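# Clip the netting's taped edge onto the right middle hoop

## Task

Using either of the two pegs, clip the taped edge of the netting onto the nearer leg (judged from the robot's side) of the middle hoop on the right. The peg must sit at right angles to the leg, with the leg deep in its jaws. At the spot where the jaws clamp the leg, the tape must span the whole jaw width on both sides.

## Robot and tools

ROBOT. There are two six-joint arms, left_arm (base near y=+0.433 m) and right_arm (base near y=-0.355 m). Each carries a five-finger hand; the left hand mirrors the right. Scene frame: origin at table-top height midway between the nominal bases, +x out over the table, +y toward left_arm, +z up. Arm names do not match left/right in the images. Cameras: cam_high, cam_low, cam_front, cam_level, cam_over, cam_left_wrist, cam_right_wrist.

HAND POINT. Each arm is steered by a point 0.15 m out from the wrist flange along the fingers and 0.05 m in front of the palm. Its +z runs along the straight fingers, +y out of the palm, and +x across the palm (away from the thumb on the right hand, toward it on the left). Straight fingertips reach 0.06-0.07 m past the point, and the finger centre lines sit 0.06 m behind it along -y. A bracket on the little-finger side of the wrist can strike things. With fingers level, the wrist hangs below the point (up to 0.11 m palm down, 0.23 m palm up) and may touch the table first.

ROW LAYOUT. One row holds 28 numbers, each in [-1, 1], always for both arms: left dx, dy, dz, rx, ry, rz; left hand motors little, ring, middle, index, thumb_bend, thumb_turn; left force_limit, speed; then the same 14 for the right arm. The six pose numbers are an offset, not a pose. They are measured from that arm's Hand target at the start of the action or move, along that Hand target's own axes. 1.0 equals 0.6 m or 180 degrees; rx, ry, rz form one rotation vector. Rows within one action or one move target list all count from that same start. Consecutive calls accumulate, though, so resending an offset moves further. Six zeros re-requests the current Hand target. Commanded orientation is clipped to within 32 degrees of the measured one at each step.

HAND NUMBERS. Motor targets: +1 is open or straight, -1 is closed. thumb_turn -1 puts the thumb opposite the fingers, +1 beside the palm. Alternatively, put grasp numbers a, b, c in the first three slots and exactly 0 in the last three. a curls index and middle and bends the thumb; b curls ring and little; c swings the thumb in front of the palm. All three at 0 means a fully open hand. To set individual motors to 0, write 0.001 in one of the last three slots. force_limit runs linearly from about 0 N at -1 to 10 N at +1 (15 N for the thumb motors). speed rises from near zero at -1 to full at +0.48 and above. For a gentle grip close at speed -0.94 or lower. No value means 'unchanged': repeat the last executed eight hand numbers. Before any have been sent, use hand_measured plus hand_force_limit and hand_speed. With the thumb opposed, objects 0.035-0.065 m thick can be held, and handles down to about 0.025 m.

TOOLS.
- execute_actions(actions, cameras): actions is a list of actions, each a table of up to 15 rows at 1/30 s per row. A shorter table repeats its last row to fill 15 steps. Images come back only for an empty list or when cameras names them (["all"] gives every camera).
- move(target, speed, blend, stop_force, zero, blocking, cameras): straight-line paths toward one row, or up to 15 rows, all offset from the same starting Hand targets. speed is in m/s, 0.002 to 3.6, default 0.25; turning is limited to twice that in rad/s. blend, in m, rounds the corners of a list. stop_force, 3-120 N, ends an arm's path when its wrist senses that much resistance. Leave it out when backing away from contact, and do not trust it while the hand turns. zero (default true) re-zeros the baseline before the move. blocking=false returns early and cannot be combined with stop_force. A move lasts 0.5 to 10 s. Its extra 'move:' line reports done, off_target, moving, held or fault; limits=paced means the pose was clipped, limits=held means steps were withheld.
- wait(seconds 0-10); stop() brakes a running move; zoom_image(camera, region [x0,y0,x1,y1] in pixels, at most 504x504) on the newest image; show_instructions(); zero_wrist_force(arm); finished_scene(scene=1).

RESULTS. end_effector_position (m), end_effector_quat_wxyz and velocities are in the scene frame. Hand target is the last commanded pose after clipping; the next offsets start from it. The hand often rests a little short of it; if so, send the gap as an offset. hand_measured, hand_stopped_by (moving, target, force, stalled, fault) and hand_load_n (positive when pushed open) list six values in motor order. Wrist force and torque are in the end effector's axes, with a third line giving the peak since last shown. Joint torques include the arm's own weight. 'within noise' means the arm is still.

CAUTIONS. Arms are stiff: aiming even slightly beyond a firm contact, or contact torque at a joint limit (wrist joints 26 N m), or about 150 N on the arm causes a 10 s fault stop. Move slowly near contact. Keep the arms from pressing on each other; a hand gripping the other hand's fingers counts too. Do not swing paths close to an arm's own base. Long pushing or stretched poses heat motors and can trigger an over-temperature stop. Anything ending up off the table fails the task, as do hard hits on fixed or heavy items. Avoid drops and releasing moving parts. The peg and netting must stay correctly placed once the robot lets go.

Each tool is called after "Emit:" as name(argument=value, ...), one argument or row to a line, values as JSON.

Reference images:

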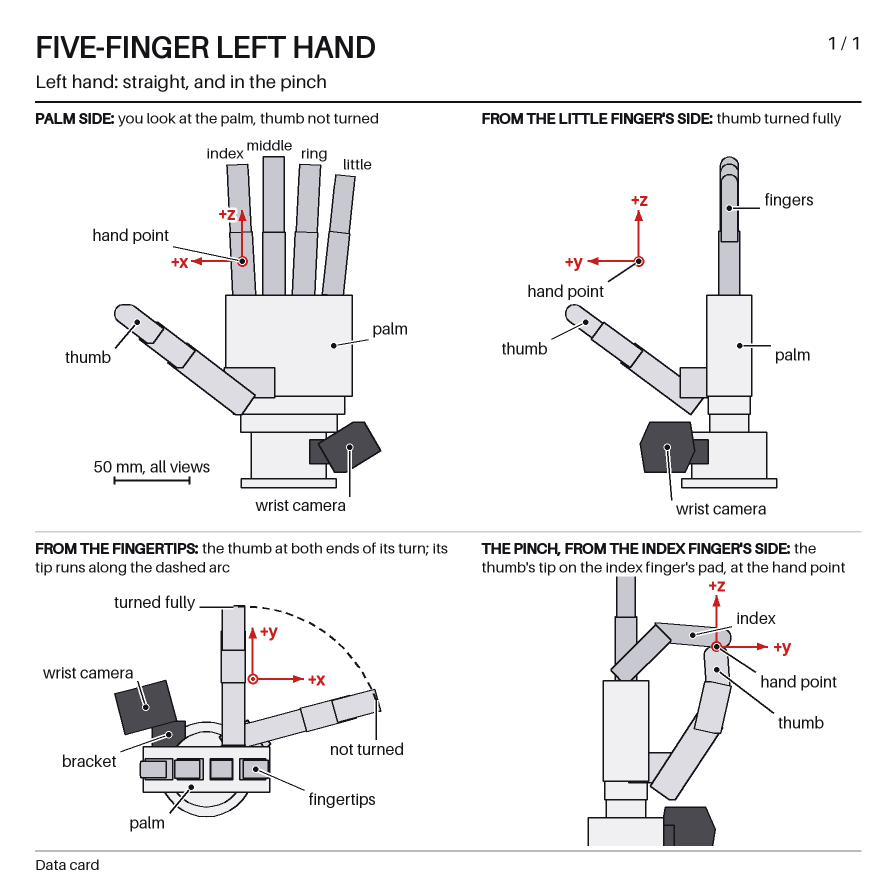

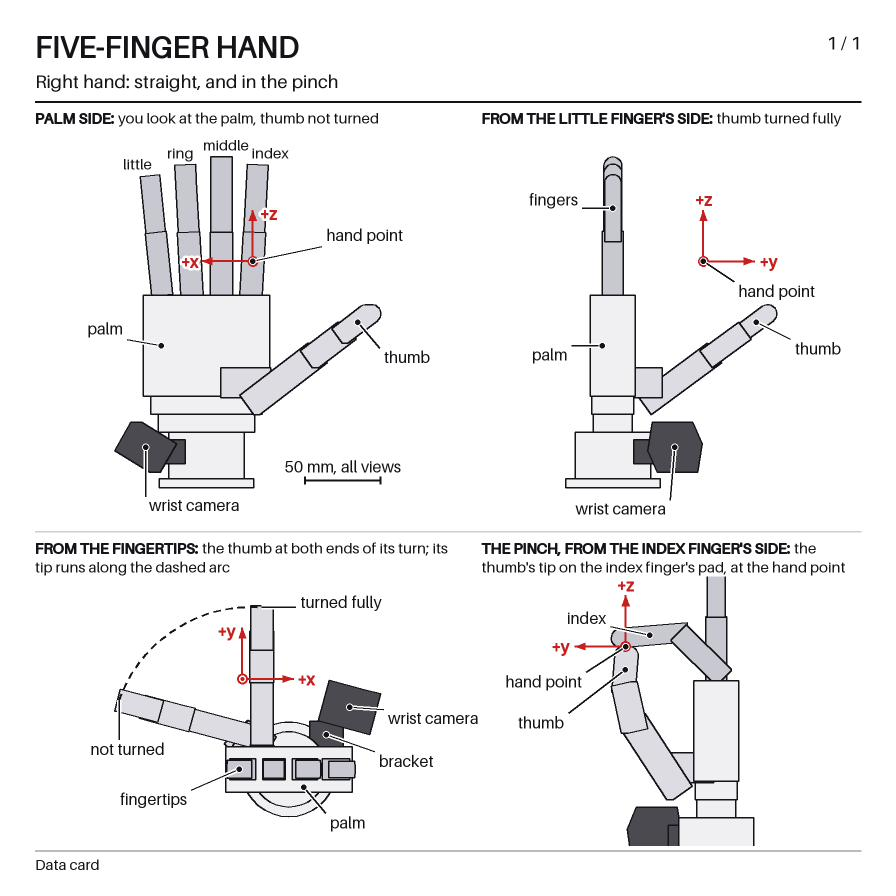

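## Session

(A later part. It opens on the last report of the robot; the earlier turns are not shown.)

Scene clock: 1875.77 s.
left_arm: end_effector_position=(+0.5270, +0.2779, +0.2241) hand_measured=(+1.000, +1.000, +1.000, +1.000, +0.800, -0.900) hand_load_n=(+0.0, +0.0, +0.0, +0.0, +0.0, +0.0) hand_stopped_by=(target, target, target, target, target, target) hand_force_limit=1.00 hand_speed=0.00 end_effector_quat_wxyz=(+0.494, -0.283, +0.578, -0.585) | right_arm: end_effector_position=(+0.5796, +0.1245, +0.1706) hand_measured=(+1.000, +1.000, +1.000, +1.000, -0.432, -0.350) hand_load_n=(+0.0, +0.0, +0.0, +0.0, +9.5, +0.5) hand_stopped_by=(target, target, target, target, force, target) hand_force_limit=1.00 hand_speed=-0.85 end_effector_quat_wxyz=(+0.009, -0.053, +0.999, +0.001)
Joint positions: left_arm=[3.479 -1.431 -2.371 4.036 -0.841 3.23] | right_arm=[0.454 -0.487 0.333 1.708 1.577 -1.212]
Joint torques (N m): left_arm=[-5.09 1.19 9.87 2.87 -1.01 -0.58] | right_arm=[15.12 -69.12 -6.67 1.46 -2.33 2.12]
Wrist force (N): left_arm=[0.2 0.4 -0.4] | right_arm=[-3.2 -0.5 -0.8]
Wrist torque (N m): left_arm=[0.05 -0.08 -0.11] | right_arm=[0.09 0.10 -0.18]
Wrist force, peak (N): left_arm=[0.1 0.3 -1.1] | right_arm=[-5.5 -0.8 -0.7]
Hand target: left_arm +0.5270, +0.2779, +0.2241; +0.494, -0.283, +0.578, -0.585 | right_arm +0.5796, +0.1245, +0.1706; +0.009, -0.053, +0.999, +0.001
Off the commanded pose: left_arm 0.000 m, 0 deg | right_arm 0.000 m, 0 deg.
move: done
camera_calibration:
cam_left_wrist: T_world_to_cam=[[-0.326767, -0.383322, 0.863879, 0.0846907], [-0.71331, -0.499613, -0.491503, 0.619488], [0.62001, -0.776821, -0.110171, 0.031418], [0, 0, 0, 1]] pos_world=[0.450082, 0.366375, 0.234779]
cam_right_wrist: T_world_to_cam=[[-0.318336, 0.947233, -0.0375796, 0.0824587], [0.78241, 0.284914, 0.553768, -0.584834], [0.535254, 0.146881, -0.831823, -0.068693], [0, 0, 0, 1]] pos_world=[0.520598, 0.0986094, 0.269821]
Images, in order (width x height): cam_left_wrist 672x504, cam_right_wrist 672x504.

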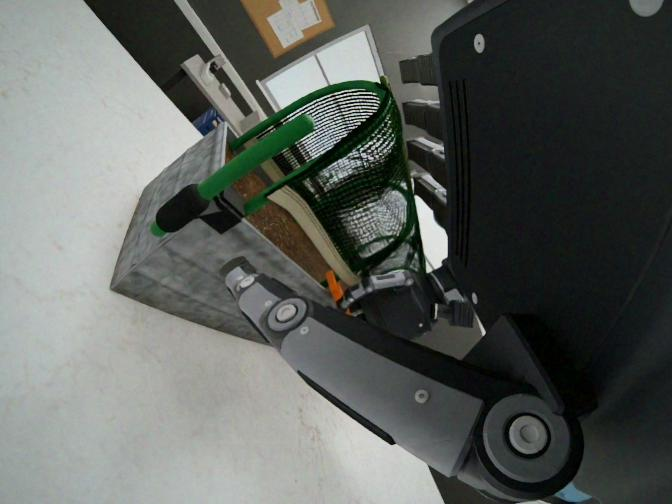

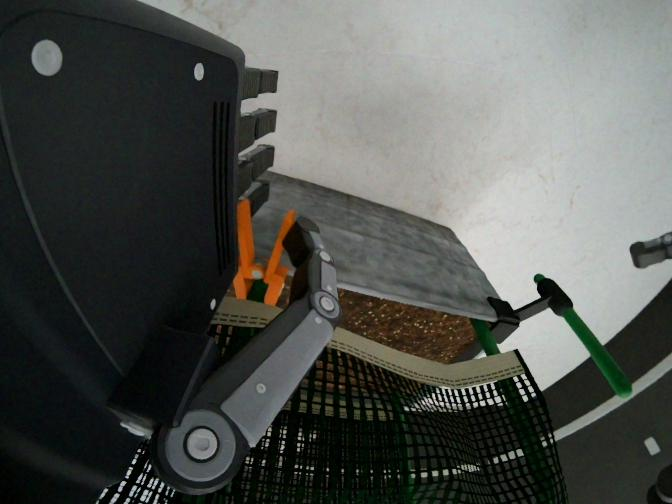

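Emit:
move(
  target=[0,0,0,0,0,0, 1,1,1,1,0.8,-0.9, 1,0, 0.0667,0,0,0,0,0, 1,1,1,1,-0.98,-0.35, 1,-0.85],
  speed=0.015,
  cameras=["cam_right_wrist","cam_left_wrist","cam_level"],
)

Emit:
zoom_image(
  camera="cam_right_wrist",
  region=[200, 180, 340, 320],
)

Emit:
zoom_image(
  camera="cam_left_wrist",
  region=[310, 262, 390, 342],
)

Scene clock: 1882.67 s.
left_arm: end_effector_position=(+0.5270, +0.2779, +0.2241) hand_measured=(+1.000, +1.000, +1.000, +1.000, +0.800, -0.900) hand_load_n=(+0.0, +0.0, +0.0, +0.0, +0.0, +0.0) hand_stopped_by=(target, target, target, target, target, target) hand_force_limit=1.00 hand_speed=0.00 end_effector_quat_wxyz=(+0.494, -0.283, +0.578, -0.585) | right_arm: end_effector_position=(+0.5399, +0.1203, +0.1699) hand_measured=(+1.000, +1.000, +1.000, +1.000, -0.432, -0.350) hand_load_n=(+0.0, +0.0, +0.0, +0.0, +15.0, -0.5) hand_stopped_by=(target, target, target, target, force, target) hand_force_limit=1.00 hand_speed=-0.85 end_effector_quat_wxyz=(+0.009, -0.053, +0.999, +0.001)
Joint positions: left_arm=[3.479 -1.431 -2.371 4.036 -0.841 3.23] | right_arm=[0.477 -0.657 0.659 1.551 1.577 -1.19]
Joint torques (N m): left_arm=[-5.15 1.11 10.61 3.04 -1.07 -0.66] | right_arm=[14 -63.82 -4.79 0.9 1.52 2.31]
Wrist force (N): left_arm=[0.3 0.0 -0.5] | right_arm=[-0.4 0.2 -1.0]
Wrist torque (N m): left_arm=[0.00 -0.10 -0.10] | right_arm=[0.12 0.10 -0.08]
Wrist force, peak (N): left_arm=[0.5 0.3 -0.8] | right_arm=[-3.9 -0.3 -1.1]
Hand target: left_arm +0.5270, +0.2779, +0.2241; +0.494, -0.283, +0.578, -0.585 | right_arm +0.5398, +0.1203, +0.1699; +0.009, -0.053, +0.999, +0.001
Off the commanded pose: left_arm 0.000 m, 0 deg | right_arm 0.000 m, 0 deg.
move: done
camera_calibration:
cam_left_wrist: T_world_to_cam=[[-0.326767, -0.383322, 0.863879, 0.0846907], [-0.71331, -0.499613, -0.491503, 0.619488], [0.62001, -0.776821, -0.110171, 0.031418], [0, 0, 0, 1]] pos_world=[0.450082, 0.366375, 0.234779]
cam_right_wrist: T_world_to_cam=[[-0.318297, 0.947244, -0.0376338, 0.0737637], [0.782298, 0.284879, 0.553944, -0.552123], [0.535441, 0.146878, -0.831703, -0.0476135], [0, 0, 0, 1]] pos_world=[0.480897, 0.0944093, 0.269021]
Images, in order (width x height): cam_level 504x504, cam_left_wrist 672x504, cam_right_wrist 672x504.

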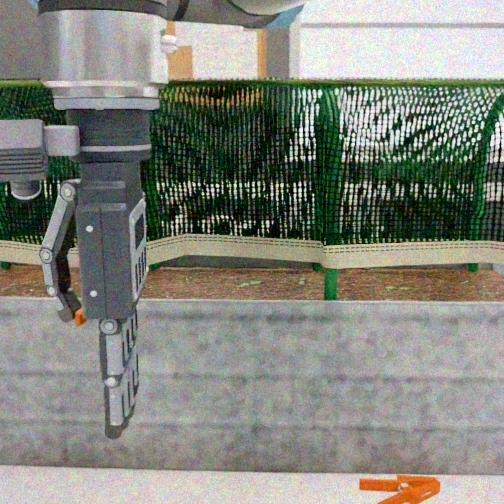

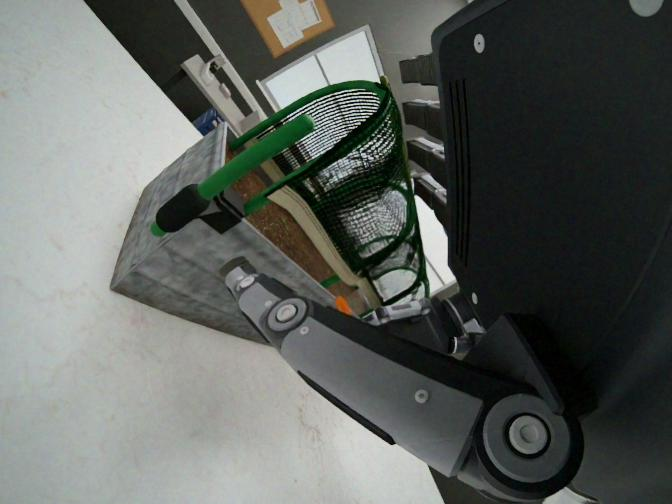

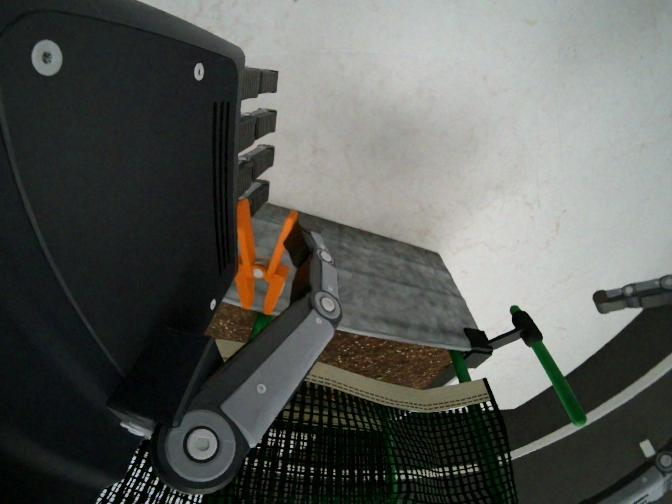

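Scaled by 3.600 from the camera's 672x504 image, which has a finer 960x720 frame.

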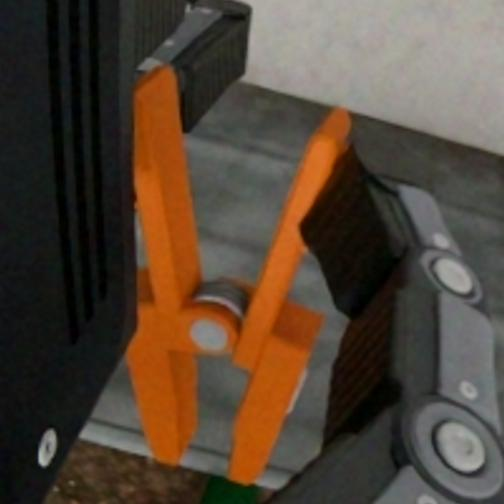

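Scaled by 6.300 from the camera's 672x504 image, which has a finer 960x720 frame.

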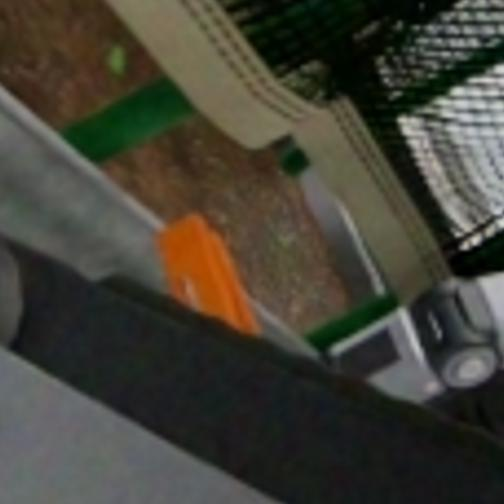

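Emit:
move(
  target=[
    [0,0,0,0,0,0, 1,1,1,1,0.8,-0.9, 1,0, 0.0665,0,-0.0345,0,0,0, 1,1,1,1,-0.98,-0.35, 1,-0.85],
    [0,0,0,0,0,0, 1,1,1,1,0.8,-0.9, 1,0, 0.0947,-0.2745,-0.0452,0,0,0.0333, 1,1,1,1,-0.98,-0.35, 1,-0.85],
    [0.2655,-0.0458,0.1165,0,0,0, 1,1,1,1,0.8,-0.9, 1,0, 0.0118,-0.2833,-0.0437,0,0,0.0333, 1,1,1,1,-0.98,-0.35, 1,-0.85],
  ],
  speed=[0.08,0.12,0.12],
  blend=[0.01,0.01,0],
  cameras=["cam_right_wrist","cam_left_wrist","cam_level"],
)

Emit:
zoom_image(
  camera="cam_level",
  region=[270, 220, 370, 320],
)

Emit:
zoom_image(
  camera="cam_left_wrist",
  region=[300, 250, 400, 350],
)

Emit:
zoom_image(
  camera="cam_right_wrist",
  region=[200, 180, 340, 320],
)

Scene clock: 1901.23 s.
left_arm: end_effector_position=(+0.5270, +0.1019, +0.2243) hand_measured=(+1.000, +1.000, +1.000, +1.000, +0.800, -0.900) hand_load_n=(+0.0, +0.0, +0.0, +0.0, +0.5, +0.0) hand_stopped_by=(target, target, target, target, target, target) hand_force_limit=1.00 hand_speed=0.00 end_effector_quat_wxyz=(+0.494, -0.283, +0.578, -0.585) | right_arm: end_effector_position=(+0.5501, -0.0496, +0.1959) hand_measured=(+1.000, +1.000, +1.000, +1.000, -0.432, -0.350) hand_load_n=(+0.0, +0.0, +0.0, +0.0, +15.0, -0.5) hand_stopped_by=(target, target, target, target, force, target) hand_force_limit=1.00 hand_speed=-0.85 end_effector_quat_wxyz=(+0.009, +0.000, +1.000, +0.001)
Joint positions: left_arm=[2.902 -1.617 -2.192 3.986 -1.406 3.358] | right_arm=[0.205 -0.941 1.092 1.402 1.572 -1.357]
Joint torques (N m): left_arm=[-6.81 9.46 28.19 -0.79 -2.25 1.73] | right_arm=[-13.11 -34.68 -26.48 3.97 0.15 -2.54]
Wrist force (N): left_arm=[0.5 0.3 -0.3] | right_arm=[-0.4 0.3 -0.9]
Wrist torque (N m): left_arm=[0.11 -0.06 -0.08] | right_arm=[0.12 0.09 0.01]
Wrist force, peak (N): left_arm=[1.1 -0.2 -0.3] | right_arm=[-0.3 1.0 -1.2]
Hand target: left_arm +0.5270, +0.1018, +0.2243; +0.494, -0.283, +0.578, -0.585 | right_arm +0.5502, -0.0496, +0.1959; +0.009, +0.000, +1.000, +0.001
Off the commanded pose: left_arm 0.000 m, 0 deg | right_arm 0.000 m, 0 deg.
move: done
camera_calibration:
cam_left_wrist: T_world_to_cam=[[-0.326787, -0.383251, 0.863903, 0.0170434], [-0.713396, -0.499532, -0.491461, 0.531669], [0.6199, -0.776908, -0.110169, -0.105214], [0, 0, 0, 1]] pos_world=[0.450082, 0.190375, 0.234979]
cam_right_wrist: T_world_to_cam=[[-0.21769, 0.975367, -0.0356339, 0.184617], [0.807851, 0.20055, 0.554217, -0.544432], [0.547711, 0.0918608, -0.831609, -0.0159925], [0, 0, 0, 1]] pos_world=[0.488769, -0.0694143, 0.295013]
Images, in order (width x height): cam_level 504x504, cam_left_wrist 672x504, cam_right_wrist 672x504.

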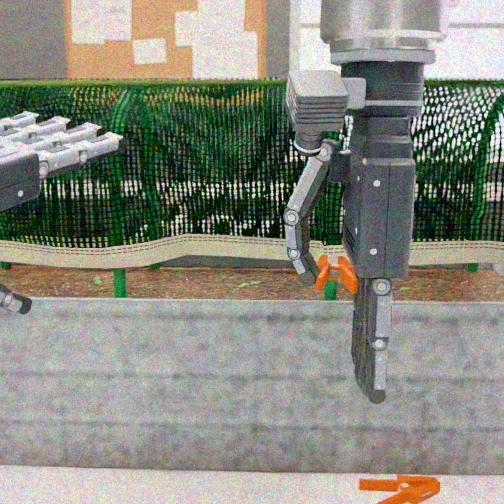

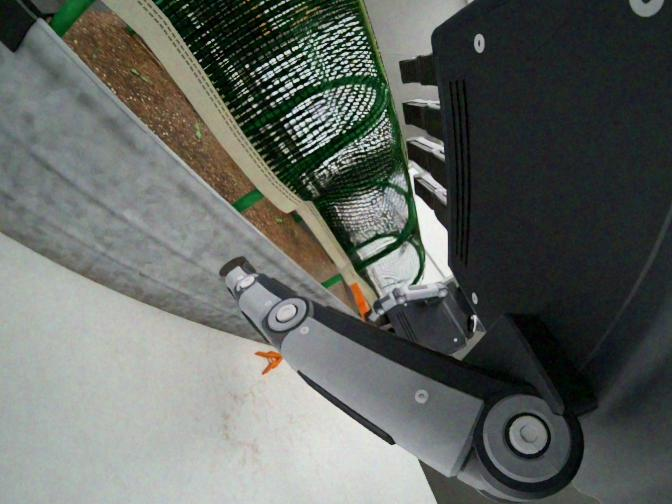

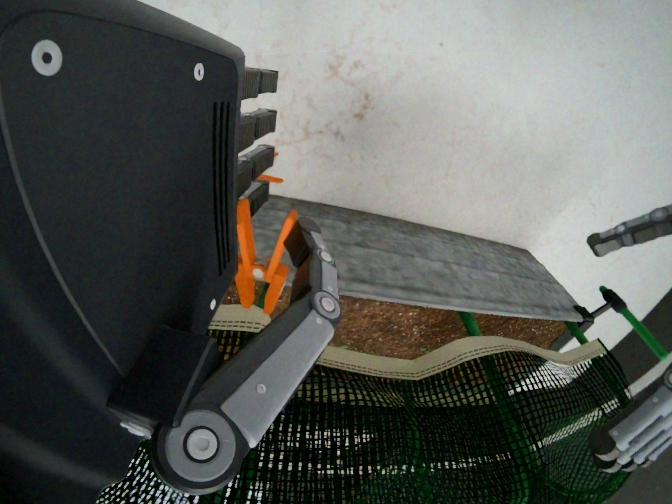

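Scaled by 5.040.

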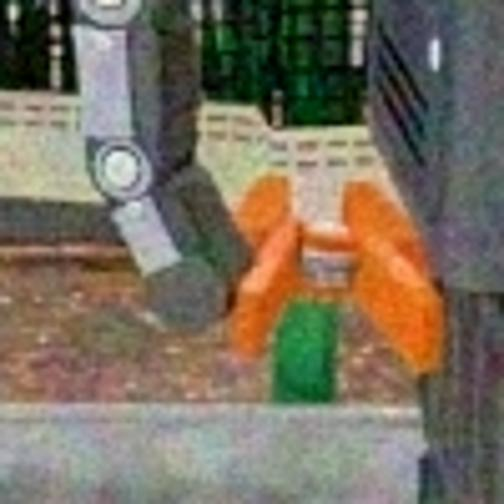

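Scaled by 5.040 from the camera's 672x504 image, which has a finer 960x720 frame.

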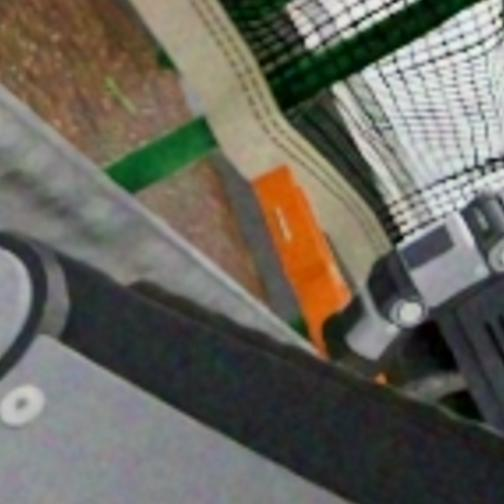

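Scaled by 3.600 from the camera's 672x504 image, which has a finer 960x720 frame.

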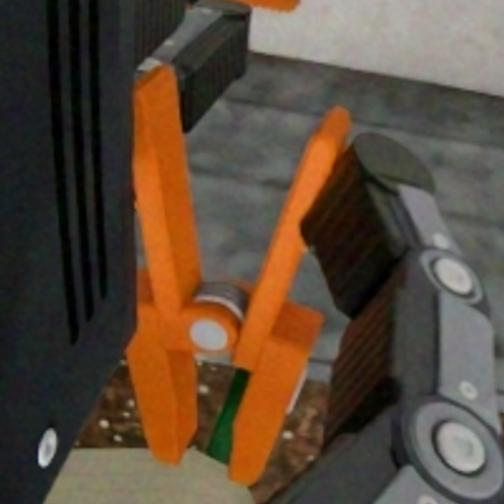

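Emit:
zoom_image(
  camera="cam_level",
  region=[310, 240, 362, 302],
)

Scaled by 8.129.

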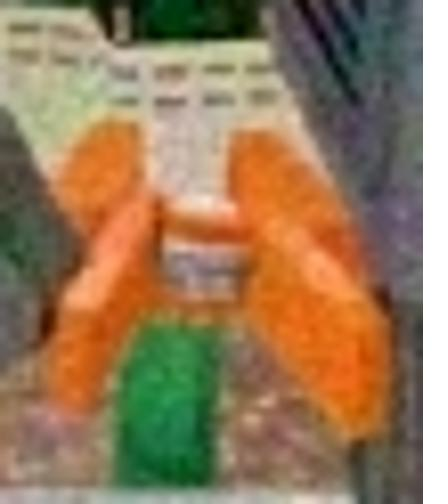

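Emit:
move(
  target=[0,0,0,0,0,0, 1,1,1,1,0.8,-0.9, 1,0, -0.025,-0.0033,0.0061,0,0,0, 1,1,1,1,-0.98,-0.35, 1,-0.85],
  speed=0.04,
  cameras=["cam_level","cam_left_wrist","cam_right_wrist"],
)

Emit:
zoom_image(
  camera="cam_level",
  region=[310, 240, 362, 302],
)

Emit:
zoom_image(
  camera="cam_left_wrist",
  region=[320, 250, 400, 330],
)

Emit:
zoom_image(
  camera="cam_right_wrist",
  region=[200, 220, 340, 360],
)

Scene clock: 1926.40 s.
left_arm: end_effector_position=(+0.5270, +0.1018, +0.2243) hand_measured=(+1.000, +1.000, +1.000, +1.000, +0.800, -0.900) hand_load_n=(+0.0, +0.0, +0.0, +0.0, +0.0, +0.0) hand_stopped_by=(target, target, target, target, target, target) hand_force_limit=1.00 hand_speed=0.00 end_effector_quat_wxyz=(+0.494, -0.283, +0.578, -0.585) | right_arm: end_effector_position=(+0.5651, -0.0515, +0.1925) hand_measured=(+1.000, +1.000, +1.000, +1.000, -0.432, -0.350) hand_load_n=(+0.0, +0.0, +0.0, +0.0, +15.5, -0.5) hand_stopped_by=(target, target, target, target, force, target) hand_force_limit=1.00 hand_speed=-0.85 end_effector_quat_wxyz=(+0.009, +0.000, +1.000, +0.001)
Joint positions: left_arm=[2.902 -1.618 -2.192 3.986 -1.406 3.358] | right_arm=[0.196 -0.905 1.041 1.417 1.572 -1.366]
Joint torques (N m): left_arm=[-7.67 7.53 25.74 -0.86 -2.38 1.6] | right_arm=[-13.12 -36.47 -26.79 3.97 -2.05 -2.43]
Wrist force (N): left_arm=[0.3 0.1 -0.3] | right_arm=[-0.7 0.2 -1.0]
Wrist torque (N m): left_arm=[0.08 -0.04 -0.09] | right_arm=[0.11 0.15 -0.01]
Wrist force, peak (N): left_arm=[0.7 0.0 -0.6] | right_arm=[-0.9 0.2 -1.3]
Hand target: left_arm +0.5270, +0.1018, +0.2243; +0.494, -0.283, +0.578, -0.585 | right_arm +0.5652, -0.0515, +0.1925; +0.009, +0.000, +1.000, +0.001
Off the commanded pose: left_arm 0.000 m, 0 deg | right_arm 0.000 m, 0 deg.
move: done
camera_calibration:
cam_left_wrist: T_world_to_cam=[[-0.326767, -0.383322, 0.863879, 0.0170149], [-0.71331, -0.499613, -0.491503, 0.531605], [0.62001, -0.776821, -0.110171, -0.105358], [0, 0, 0, 1]] pos_world=[0.450082, 0.190275, 0.234979]
cam_right_wrist: T_world_to_cam=[[-0.21769, 0.975367, -0.0356339, 0.189614], [0.807851, 0.20055, 0.554217, -0.554285], [0.547711, 0.0918608, -0.831609, -0.0268611], [0, 0, 0, 1]] pos_world=[0.503769, -0.0713143, 0.291613]
Images, in order (width x height): cam_level 504x504, cam_left_wrist 672x504, cam_right_wrist 672x504.

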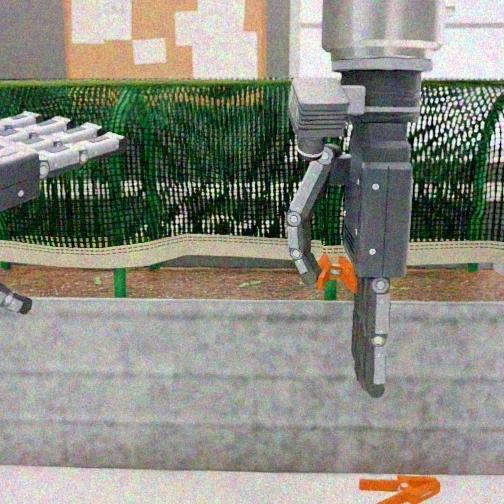

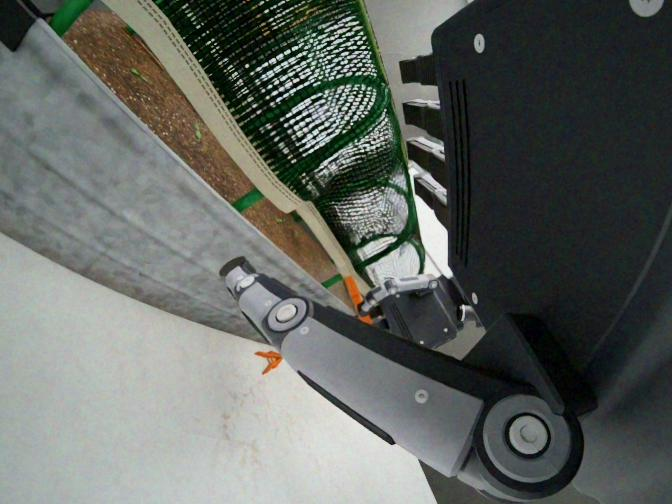

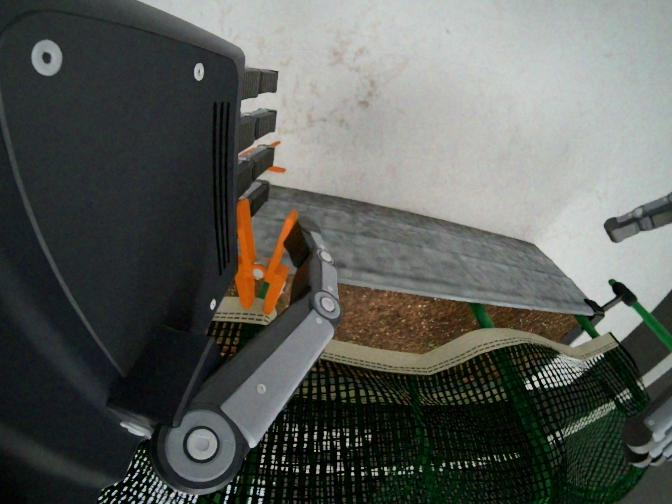

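Scaled by 8.129.

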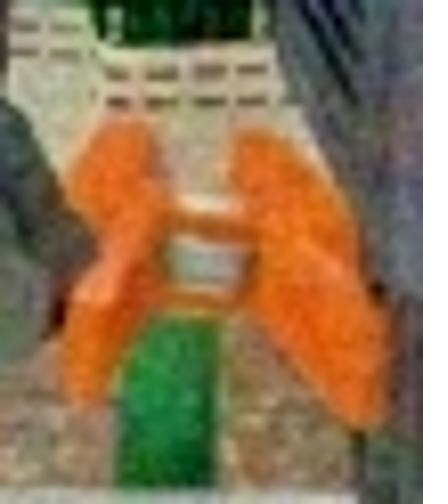

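Scaled by 6.300 from the camera's 672x504 image, which has a finer 960x720 frame.

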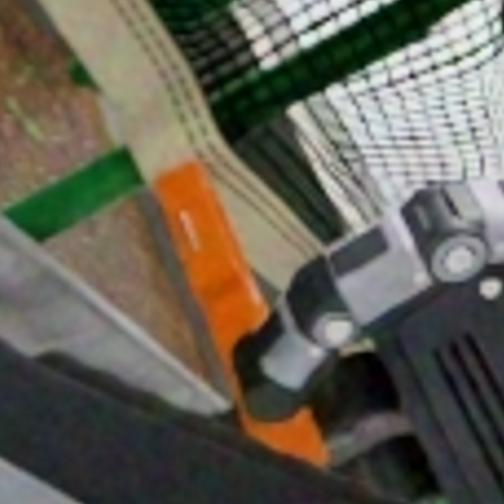

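Scaled by 3.600 from the camera's 672x504 image, which has a finer 960x720 frame.

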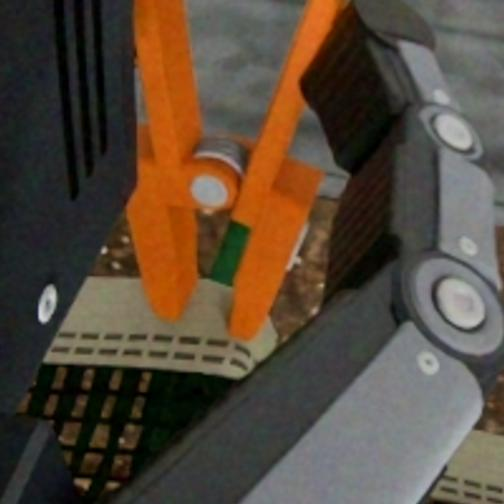

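Emit:
move(
  target=[0,0,0,0,0,0, 1,1,1,1,0.8,-0.9, 1,0, -0.0483,0,0.0008,0,0,0, 1,1,1,1,-0.98,-0.35, 1,-0.85],
  speed=0.015,
  stop_force=9,
  cameras=["cam_level","cam_left_wrist","cam_right_wrist"],
)

Emit:
zoom_image(
  camera="cam_level",
  region=[310, 240, 362, 302],
)

Emit:
zoom_image(
  camera="cam_left_wrist",
  region=[320, 240, 400, 330],
)

Emit:
zoom_image(
  camera="cam_right_wrist",
  region=[200, 200, 340, 340],
)

Scene clock: 1950.00 s.
left_arm: end_effector_position=(+0.5270, +0.1018, +0.2243) hand_measured=(+1.000, +1.000, +1.000, +1.000, +0.800, -0.900) hand_load_n=(+0.0, +0.0, +0.0, +0.0, +0.0, +0.0) hand_stopped_by=(target, target, target, target, target, target) hand_force_limit=1.00 hand_speed=0.00 end_effector_quat_wxyz=(+0.494, -0.283, +0.578, -0.585) | right_arm: end_effector_position=(+0.5750, -0.0515, +0.1925) hand_measured=(+1.000, +1.000, +1.000, +1.000, -0.432, -0.350) hand_load_n=(+0.0, +0.0, +0.0, +0.0, +8.5, -1.5) hand_stopped_by=(target, target, target, target, force, target) hand_force_limit=1.00 hand_speed=-0.85 end_effector_quat_wxyz=(+0.009, +0.000, +1.000, +0.001)
Joint positions: left_arm=[2.902 -1.618 -2.192 3.986 -1.406 3.358] | right_arm=[0.192 -0.88 0.999 1.434 1.572 -1.37]
Joint torques (N m): left_arm=[-6.7 7.92 25.97 -0.9 -2.44 1.61] | right_arm=[12.31 -57.25 -7.65 -0.5 -1.08 2.41]
Wrist force (N): left_arm=[0.2 0.1 -0.4] | right_arm=[5.0 0.5 -1.2]
Wrist torque (N m): left_arm=[0.08 -0.02 -0.09] | right_arm=[0.14 0.14 0.21]
Wrist force, peak (N): left_arm=[0.3 0.3 -0.7] | right_arm=[9.8 -0.2 -1.2]
Hand target: left_arm +0.5270, +0.1018, +0.2243; +0.494, -0.283, +0.578, -0.585 | right_arm +0.5750, -0.0515, +0.1925; +0.009, +0.000, +1.000, +0.001 (not the last commanded pose)
Off the commanded pose: left_arm 0.000 m, 0 deg | right_arm 0.019 m, 0 deg.
move: contact (right_arm)
camera_calibration:
cam_left_wrist: T_world_to_cam=[[-0.326767, -0.383322, 0.863879, 0.0170149], [-0.71331, -0.499613, -0.491503, 0.531605], [0.62001, -0.776821, -0.110171, -0.105358], [0, 0, 0, 1]] pos_world=[0.450082, 0.190275, 0.234979]
cam_right_wrist: T_world_to_cam=[[-0.217703, 0.975365, -0.0356158, 0.191771], [0.807895, 0.200558, 0.55415, -0.562285], [0.547641, 0.0918661, -0.831655, -0.032234], [0, 0, 0, 1]] pos_world=[0.513669, -0.0713143, 0.291613]
Images, in order (width x height): cam_level 504x504, cam_left_wrist 672x504, cam_right_wrist 672x504.

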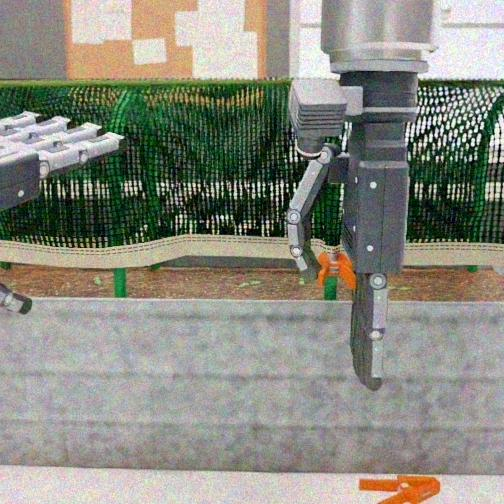

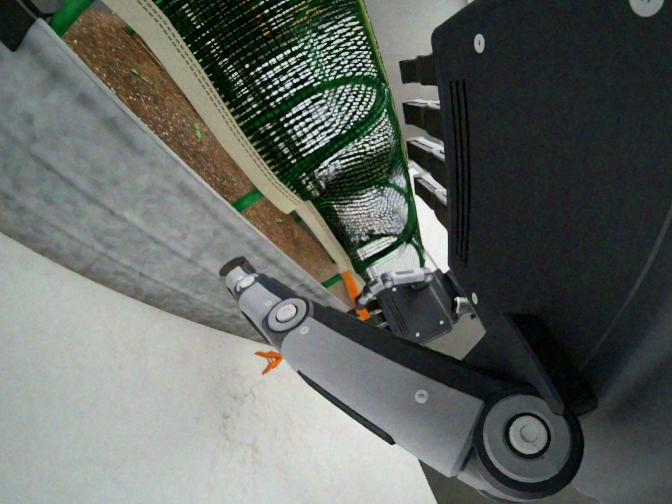

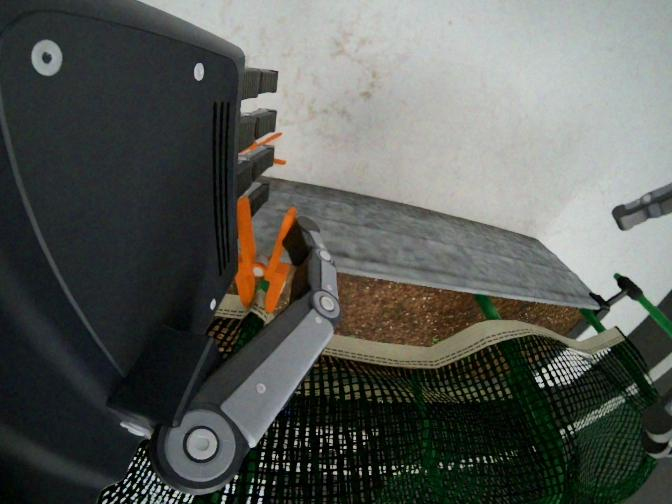

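Scaled by 8.129.

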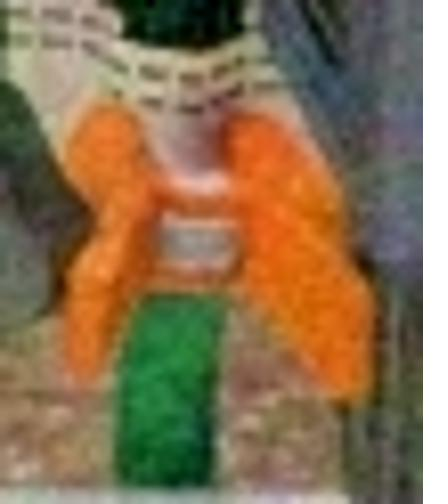

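Scaled by 5.600 from the camera's 672x504 image, which has a finer 960x720 frame.

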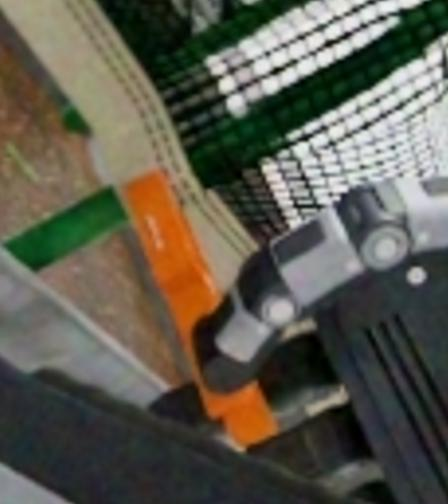

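Scaled by 3.600 from the camera's 672x504 image, which has a finer 960x720 frame.

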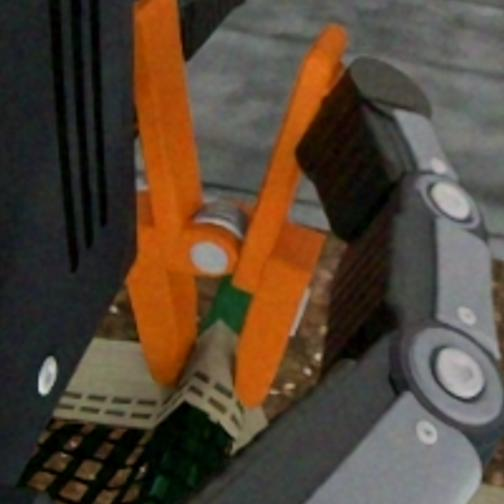

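Emit:
move(
  target=[0,0,0,0,0,0, 1,1,1,1,0.8,-0.9, 1,0, 0,0,0,0,0,0, 1,1,1,1,-0.99,-0.35, 1,-0.85],
  speed=0.02,
  cameras=["cam_right_wrist"],
)

Emit:
zoom_image(
  camera="cam_right_wrist",
  region=[200, 200, 340, 340],
)

Scene clock: 1958.47 s.
left_arm: end_effector_position=(+0.5270, +0.1018, +0.2243) hand_measured=(+1.000, +1.000, +1.000, +1.000, +0.800, -0.900) hand_load_n=(+0.0, +0.0, +0.0, +0.0, +0.0, +0.0) hand_stopped_by=(target, target, target, target, target, target) hand_force_limit=1.00 hand_speed=0.00 end_effector_quat_wxyz=(+0.494, -0.283, +0.578, -0.585) | right_arm: end_effector_position=(+0.5750, -0.0515, +0.1925) hand_measured=(+1.000, +1.000, +1.000, +1.000, -0.482, -0.350) hand_load_n=(+0.0, +0.0, +0.0, +0.5, +15.0, -0.5) hand_stopped_by=(target, target, target, target, force, target) hand_force_limit=1.00 hand_speed=-0.85 end_effector_quat_wxyz=(+0.009, +0.000, +1.000, +0.001)
Joint positions: left_arm=[2.902 -1.618 -2.192 3.986 -1.406 3.358] | right_arm=[0.192 -0.88 0.999 1.434 1.572 -1.37]
Joint torques (N m): left_arm=[-7.79 8.12 25.77 -0.94 -2.56 1.61] | right_arm=[12.76 -57.66 -7.21 1.07 -0.93 2.12]
Wrist force (N): left_arm=[0.2 -0.1 -0.4] | right_arm=[1.6 -0.1 -1.1]
Wrist torque (N m): left_arm=[0.06 -0.03 -0.09] | right_arm=[0.10 0.15 0.08]
Wrist force, peak (N): left_arm=[0.8 0.4 -0.4] | right_arm=[5.4 0.7 -1.7]
Hand target: left_arm +0.5270, +0.1018, +0.2243; +0.494, -0.283, +0.578, -0.585 | right_arm +0.5750, -0.0515, +0.1925; +0.009, +0.000, +1.000, +0.001
Off the commanded pose: left_arm 0.000 m, 0 deg | right_arm 0.000 m, 0 deg.
move: done
camera_calibration:
cam_right_wrist: T_world_to_cam=[[-0.217689, 0.975368, -0.0356327, 0.191768], [0.807851, 0.200548, 0.554217, -0.562283], [0.547711, 0.0918608, -0.831609, -0.0322834], [0, 0, 0, 1]] pos_world=[0.513669, -0.0713143, 0.291613]
Images, in order (width x height): cam_right_wrist 672x504.

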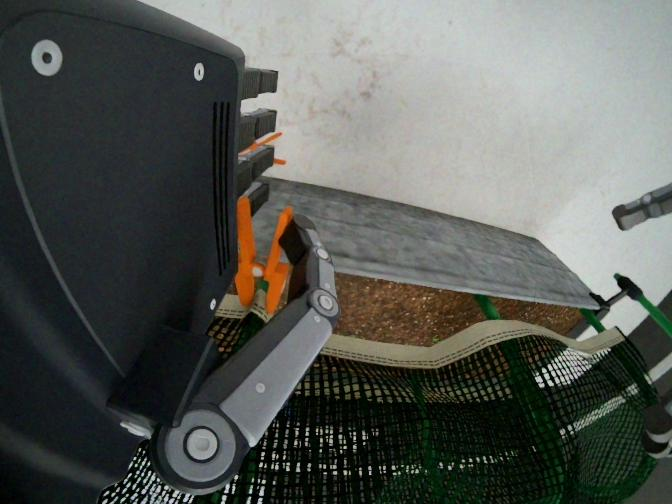

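Scaled by 3.600 from the camera's 672x504 image, which has a finer 960x720 frame.

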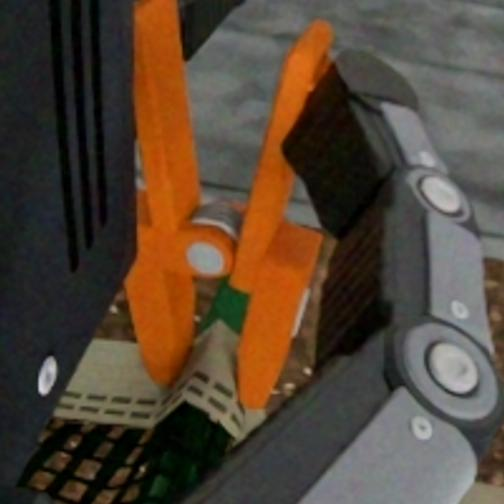

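Emit:
move(
  target=[0,0,0,0,0,0, 1,1,1,1,0.8,-0.9, 1,0, -0.0317,0,0.0005,0,0,0, 1,1,1,1,-0.99,-0.35, 1,-0.85],
  speed=0.012,
  stop_force=11,
  cameras=["cam_level","cam_left_wrist","cam_right_wrist"],
)

Emit:
zoom_image(
  camera="cam_level",
  region=[310, 240, 362, 302],
)

Emit:
zoom_image(
  camera="cam_left_wrist",
  region=[320, 240, 400, 330],
)

Emit:
zoom_image(
  camera="cam_right_wrist",
  region=[200, 200, 340, 340],
)

Scene clock: 1963.90 s.
left_arm: end_effector_position=(+0.5270, +0.1018, +0.2243) hand_measured=(+1.000, +1.000, +1.000, +1.000, +0.800, -0.900) hand_load_n=(+0.0, +0.0, +0.0, +0.0, +0.0, +0.0) hand_stopped_by=(target, target, target, target, target, target) hand_force_limit=1.00 hand_speed=0.00 end_effector_quat_wxyz=(+0.494, -0.283, +0.578, -0.585) | right_arm: end_effector_position=(+0.5871, -0.0515, +0.1925) hand_measured=(+1.000, +1.000, +1.000, +1.000, -0.482, -0.350) hand_load_n=(+0.0, +0.0, +0.0, +0.0, +10.5, -1.5) hand_stopped_by=(target, target, target, target, force, target) hand_force_limit=1.00 hand_speed=-0.85 end_effector_quat_wxyz=(+0.009, +0.000, +1.000, +0.001)
Joint positions: left_arm=[2.902 -1.618 -2.192 3.986 -1.406 3.358] | right_arm=[0.188 -0.848 0.944 1.457 1.572 -1.374]
Joint torques (N m): left_arm=[-6.89 8.63 25.16 -0.86 -2.54 1.72] | right_arm=[11.05 -58.73 -8.96 -1.82 -0.2 2.41]
Wrist force (N): left_arm=[0.1 0.2 -0.2] | right_arm=[10.9 1.1 -1.0]
Wrist torque (N m): left_arm=[0.09 -0.02 -0.10] | right_arm=[0.16 0.09 0.53]
Wrist force, peak (N): left_arm=[0.8 0.2 -0.4] | right_arm=[13.7 1.1 -0.7]
Hand target: left_arm +0.5270, +0.1018, +0.2243; +0.494, -0.283, +0.578, -0.585 | right_arm +0.5871, -0.0515, +0.1925; +0.009, +0.000, +1.000, +0.001 (not the last commanded pose)
Off the commanded pose: left_arm 0.000 m, 0 deg | right_arm 0.007 m, 0 deg.
move: contact (right_arm)
camera_calibration:
cam_left_wrist: T_world_to_cam=[[-0.326767, -0.383322, 0.863879, 0.0170149], [-0.71331, -0.499613, -0.491503, 0.531605], [0.62001, -0.776821, -0.110171, -0.105358], [0, 0, 0, 1]] pos_world=[0.450082, 0.190275, 0.234979]
cam_right_wrist: T_world_to_cam=[[-0.217744, 0.975358, -0.0355529, 0.194408], [0.80784, 0.200549, 0.554234, -0.572056], [0.547706, 0.0919599, -0.831602, -0.0389036], [0, 0, 0, 1]] pos_world=[0.525769, -0.0713145, 0.291612]
Images, in order (width x height): cam_level 504x504, cam_left_wrist 672x504, cam_right_wrist 672x504.

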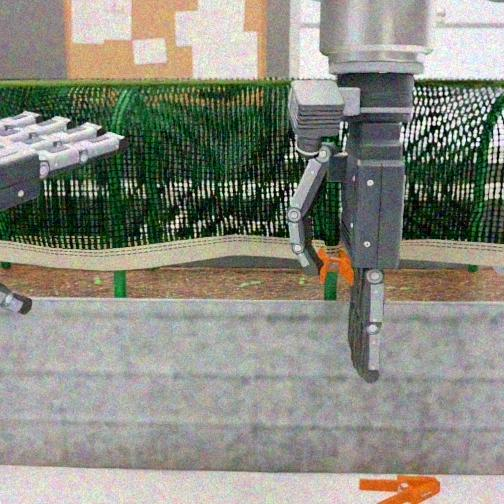

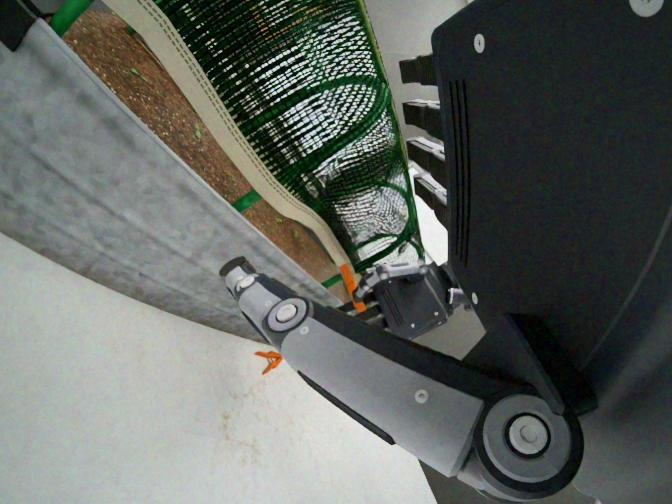

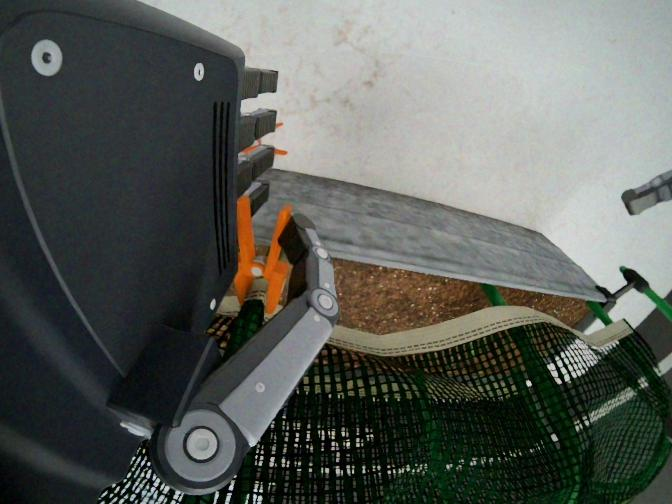

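Scaled by 8.129.

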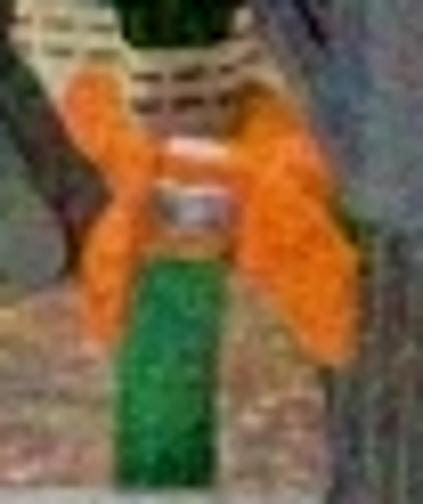

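Scaled by 5.600 from the camera's 672x504 image, which has a finer 960x720 frame.

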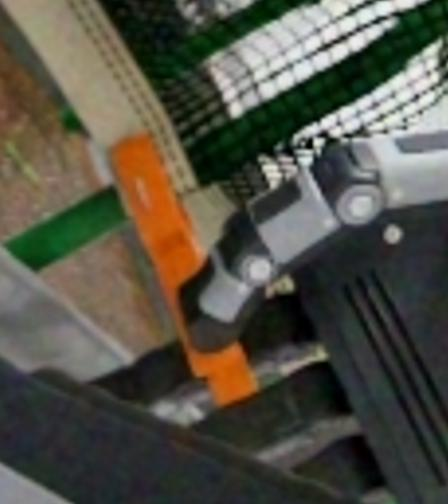

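Scaled by 3.600 from the camera's 672x504 image, which has a finer 960x720 frame.

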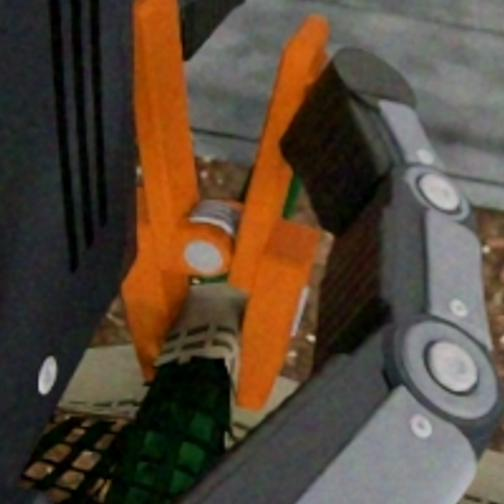

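Emit:
zoom_image(
  camera="cam_left_wrist",
  region=[326, 250, 366, 290],
)

Emit:
zoom_image(
  camera="cam_right_wrist",
  region=[225, 250, 295, 320],
)

Scaled by 12.600 from the camera's 672x504 image, which has a finer 960x720 frame.

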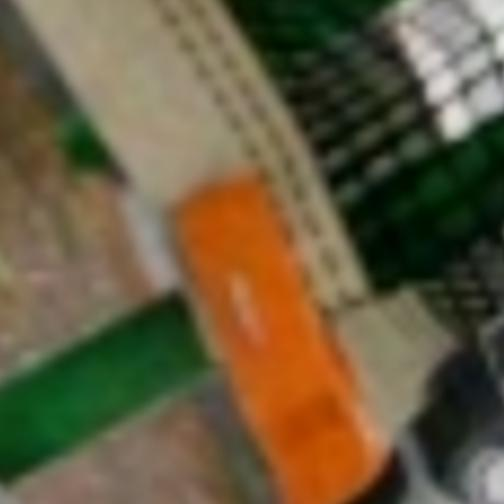

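Scaled by 7.200 from the camera's 672x504 image, which has a finer 960x720 frame.

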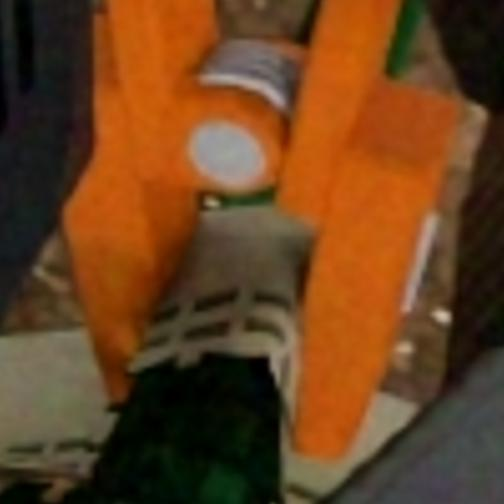

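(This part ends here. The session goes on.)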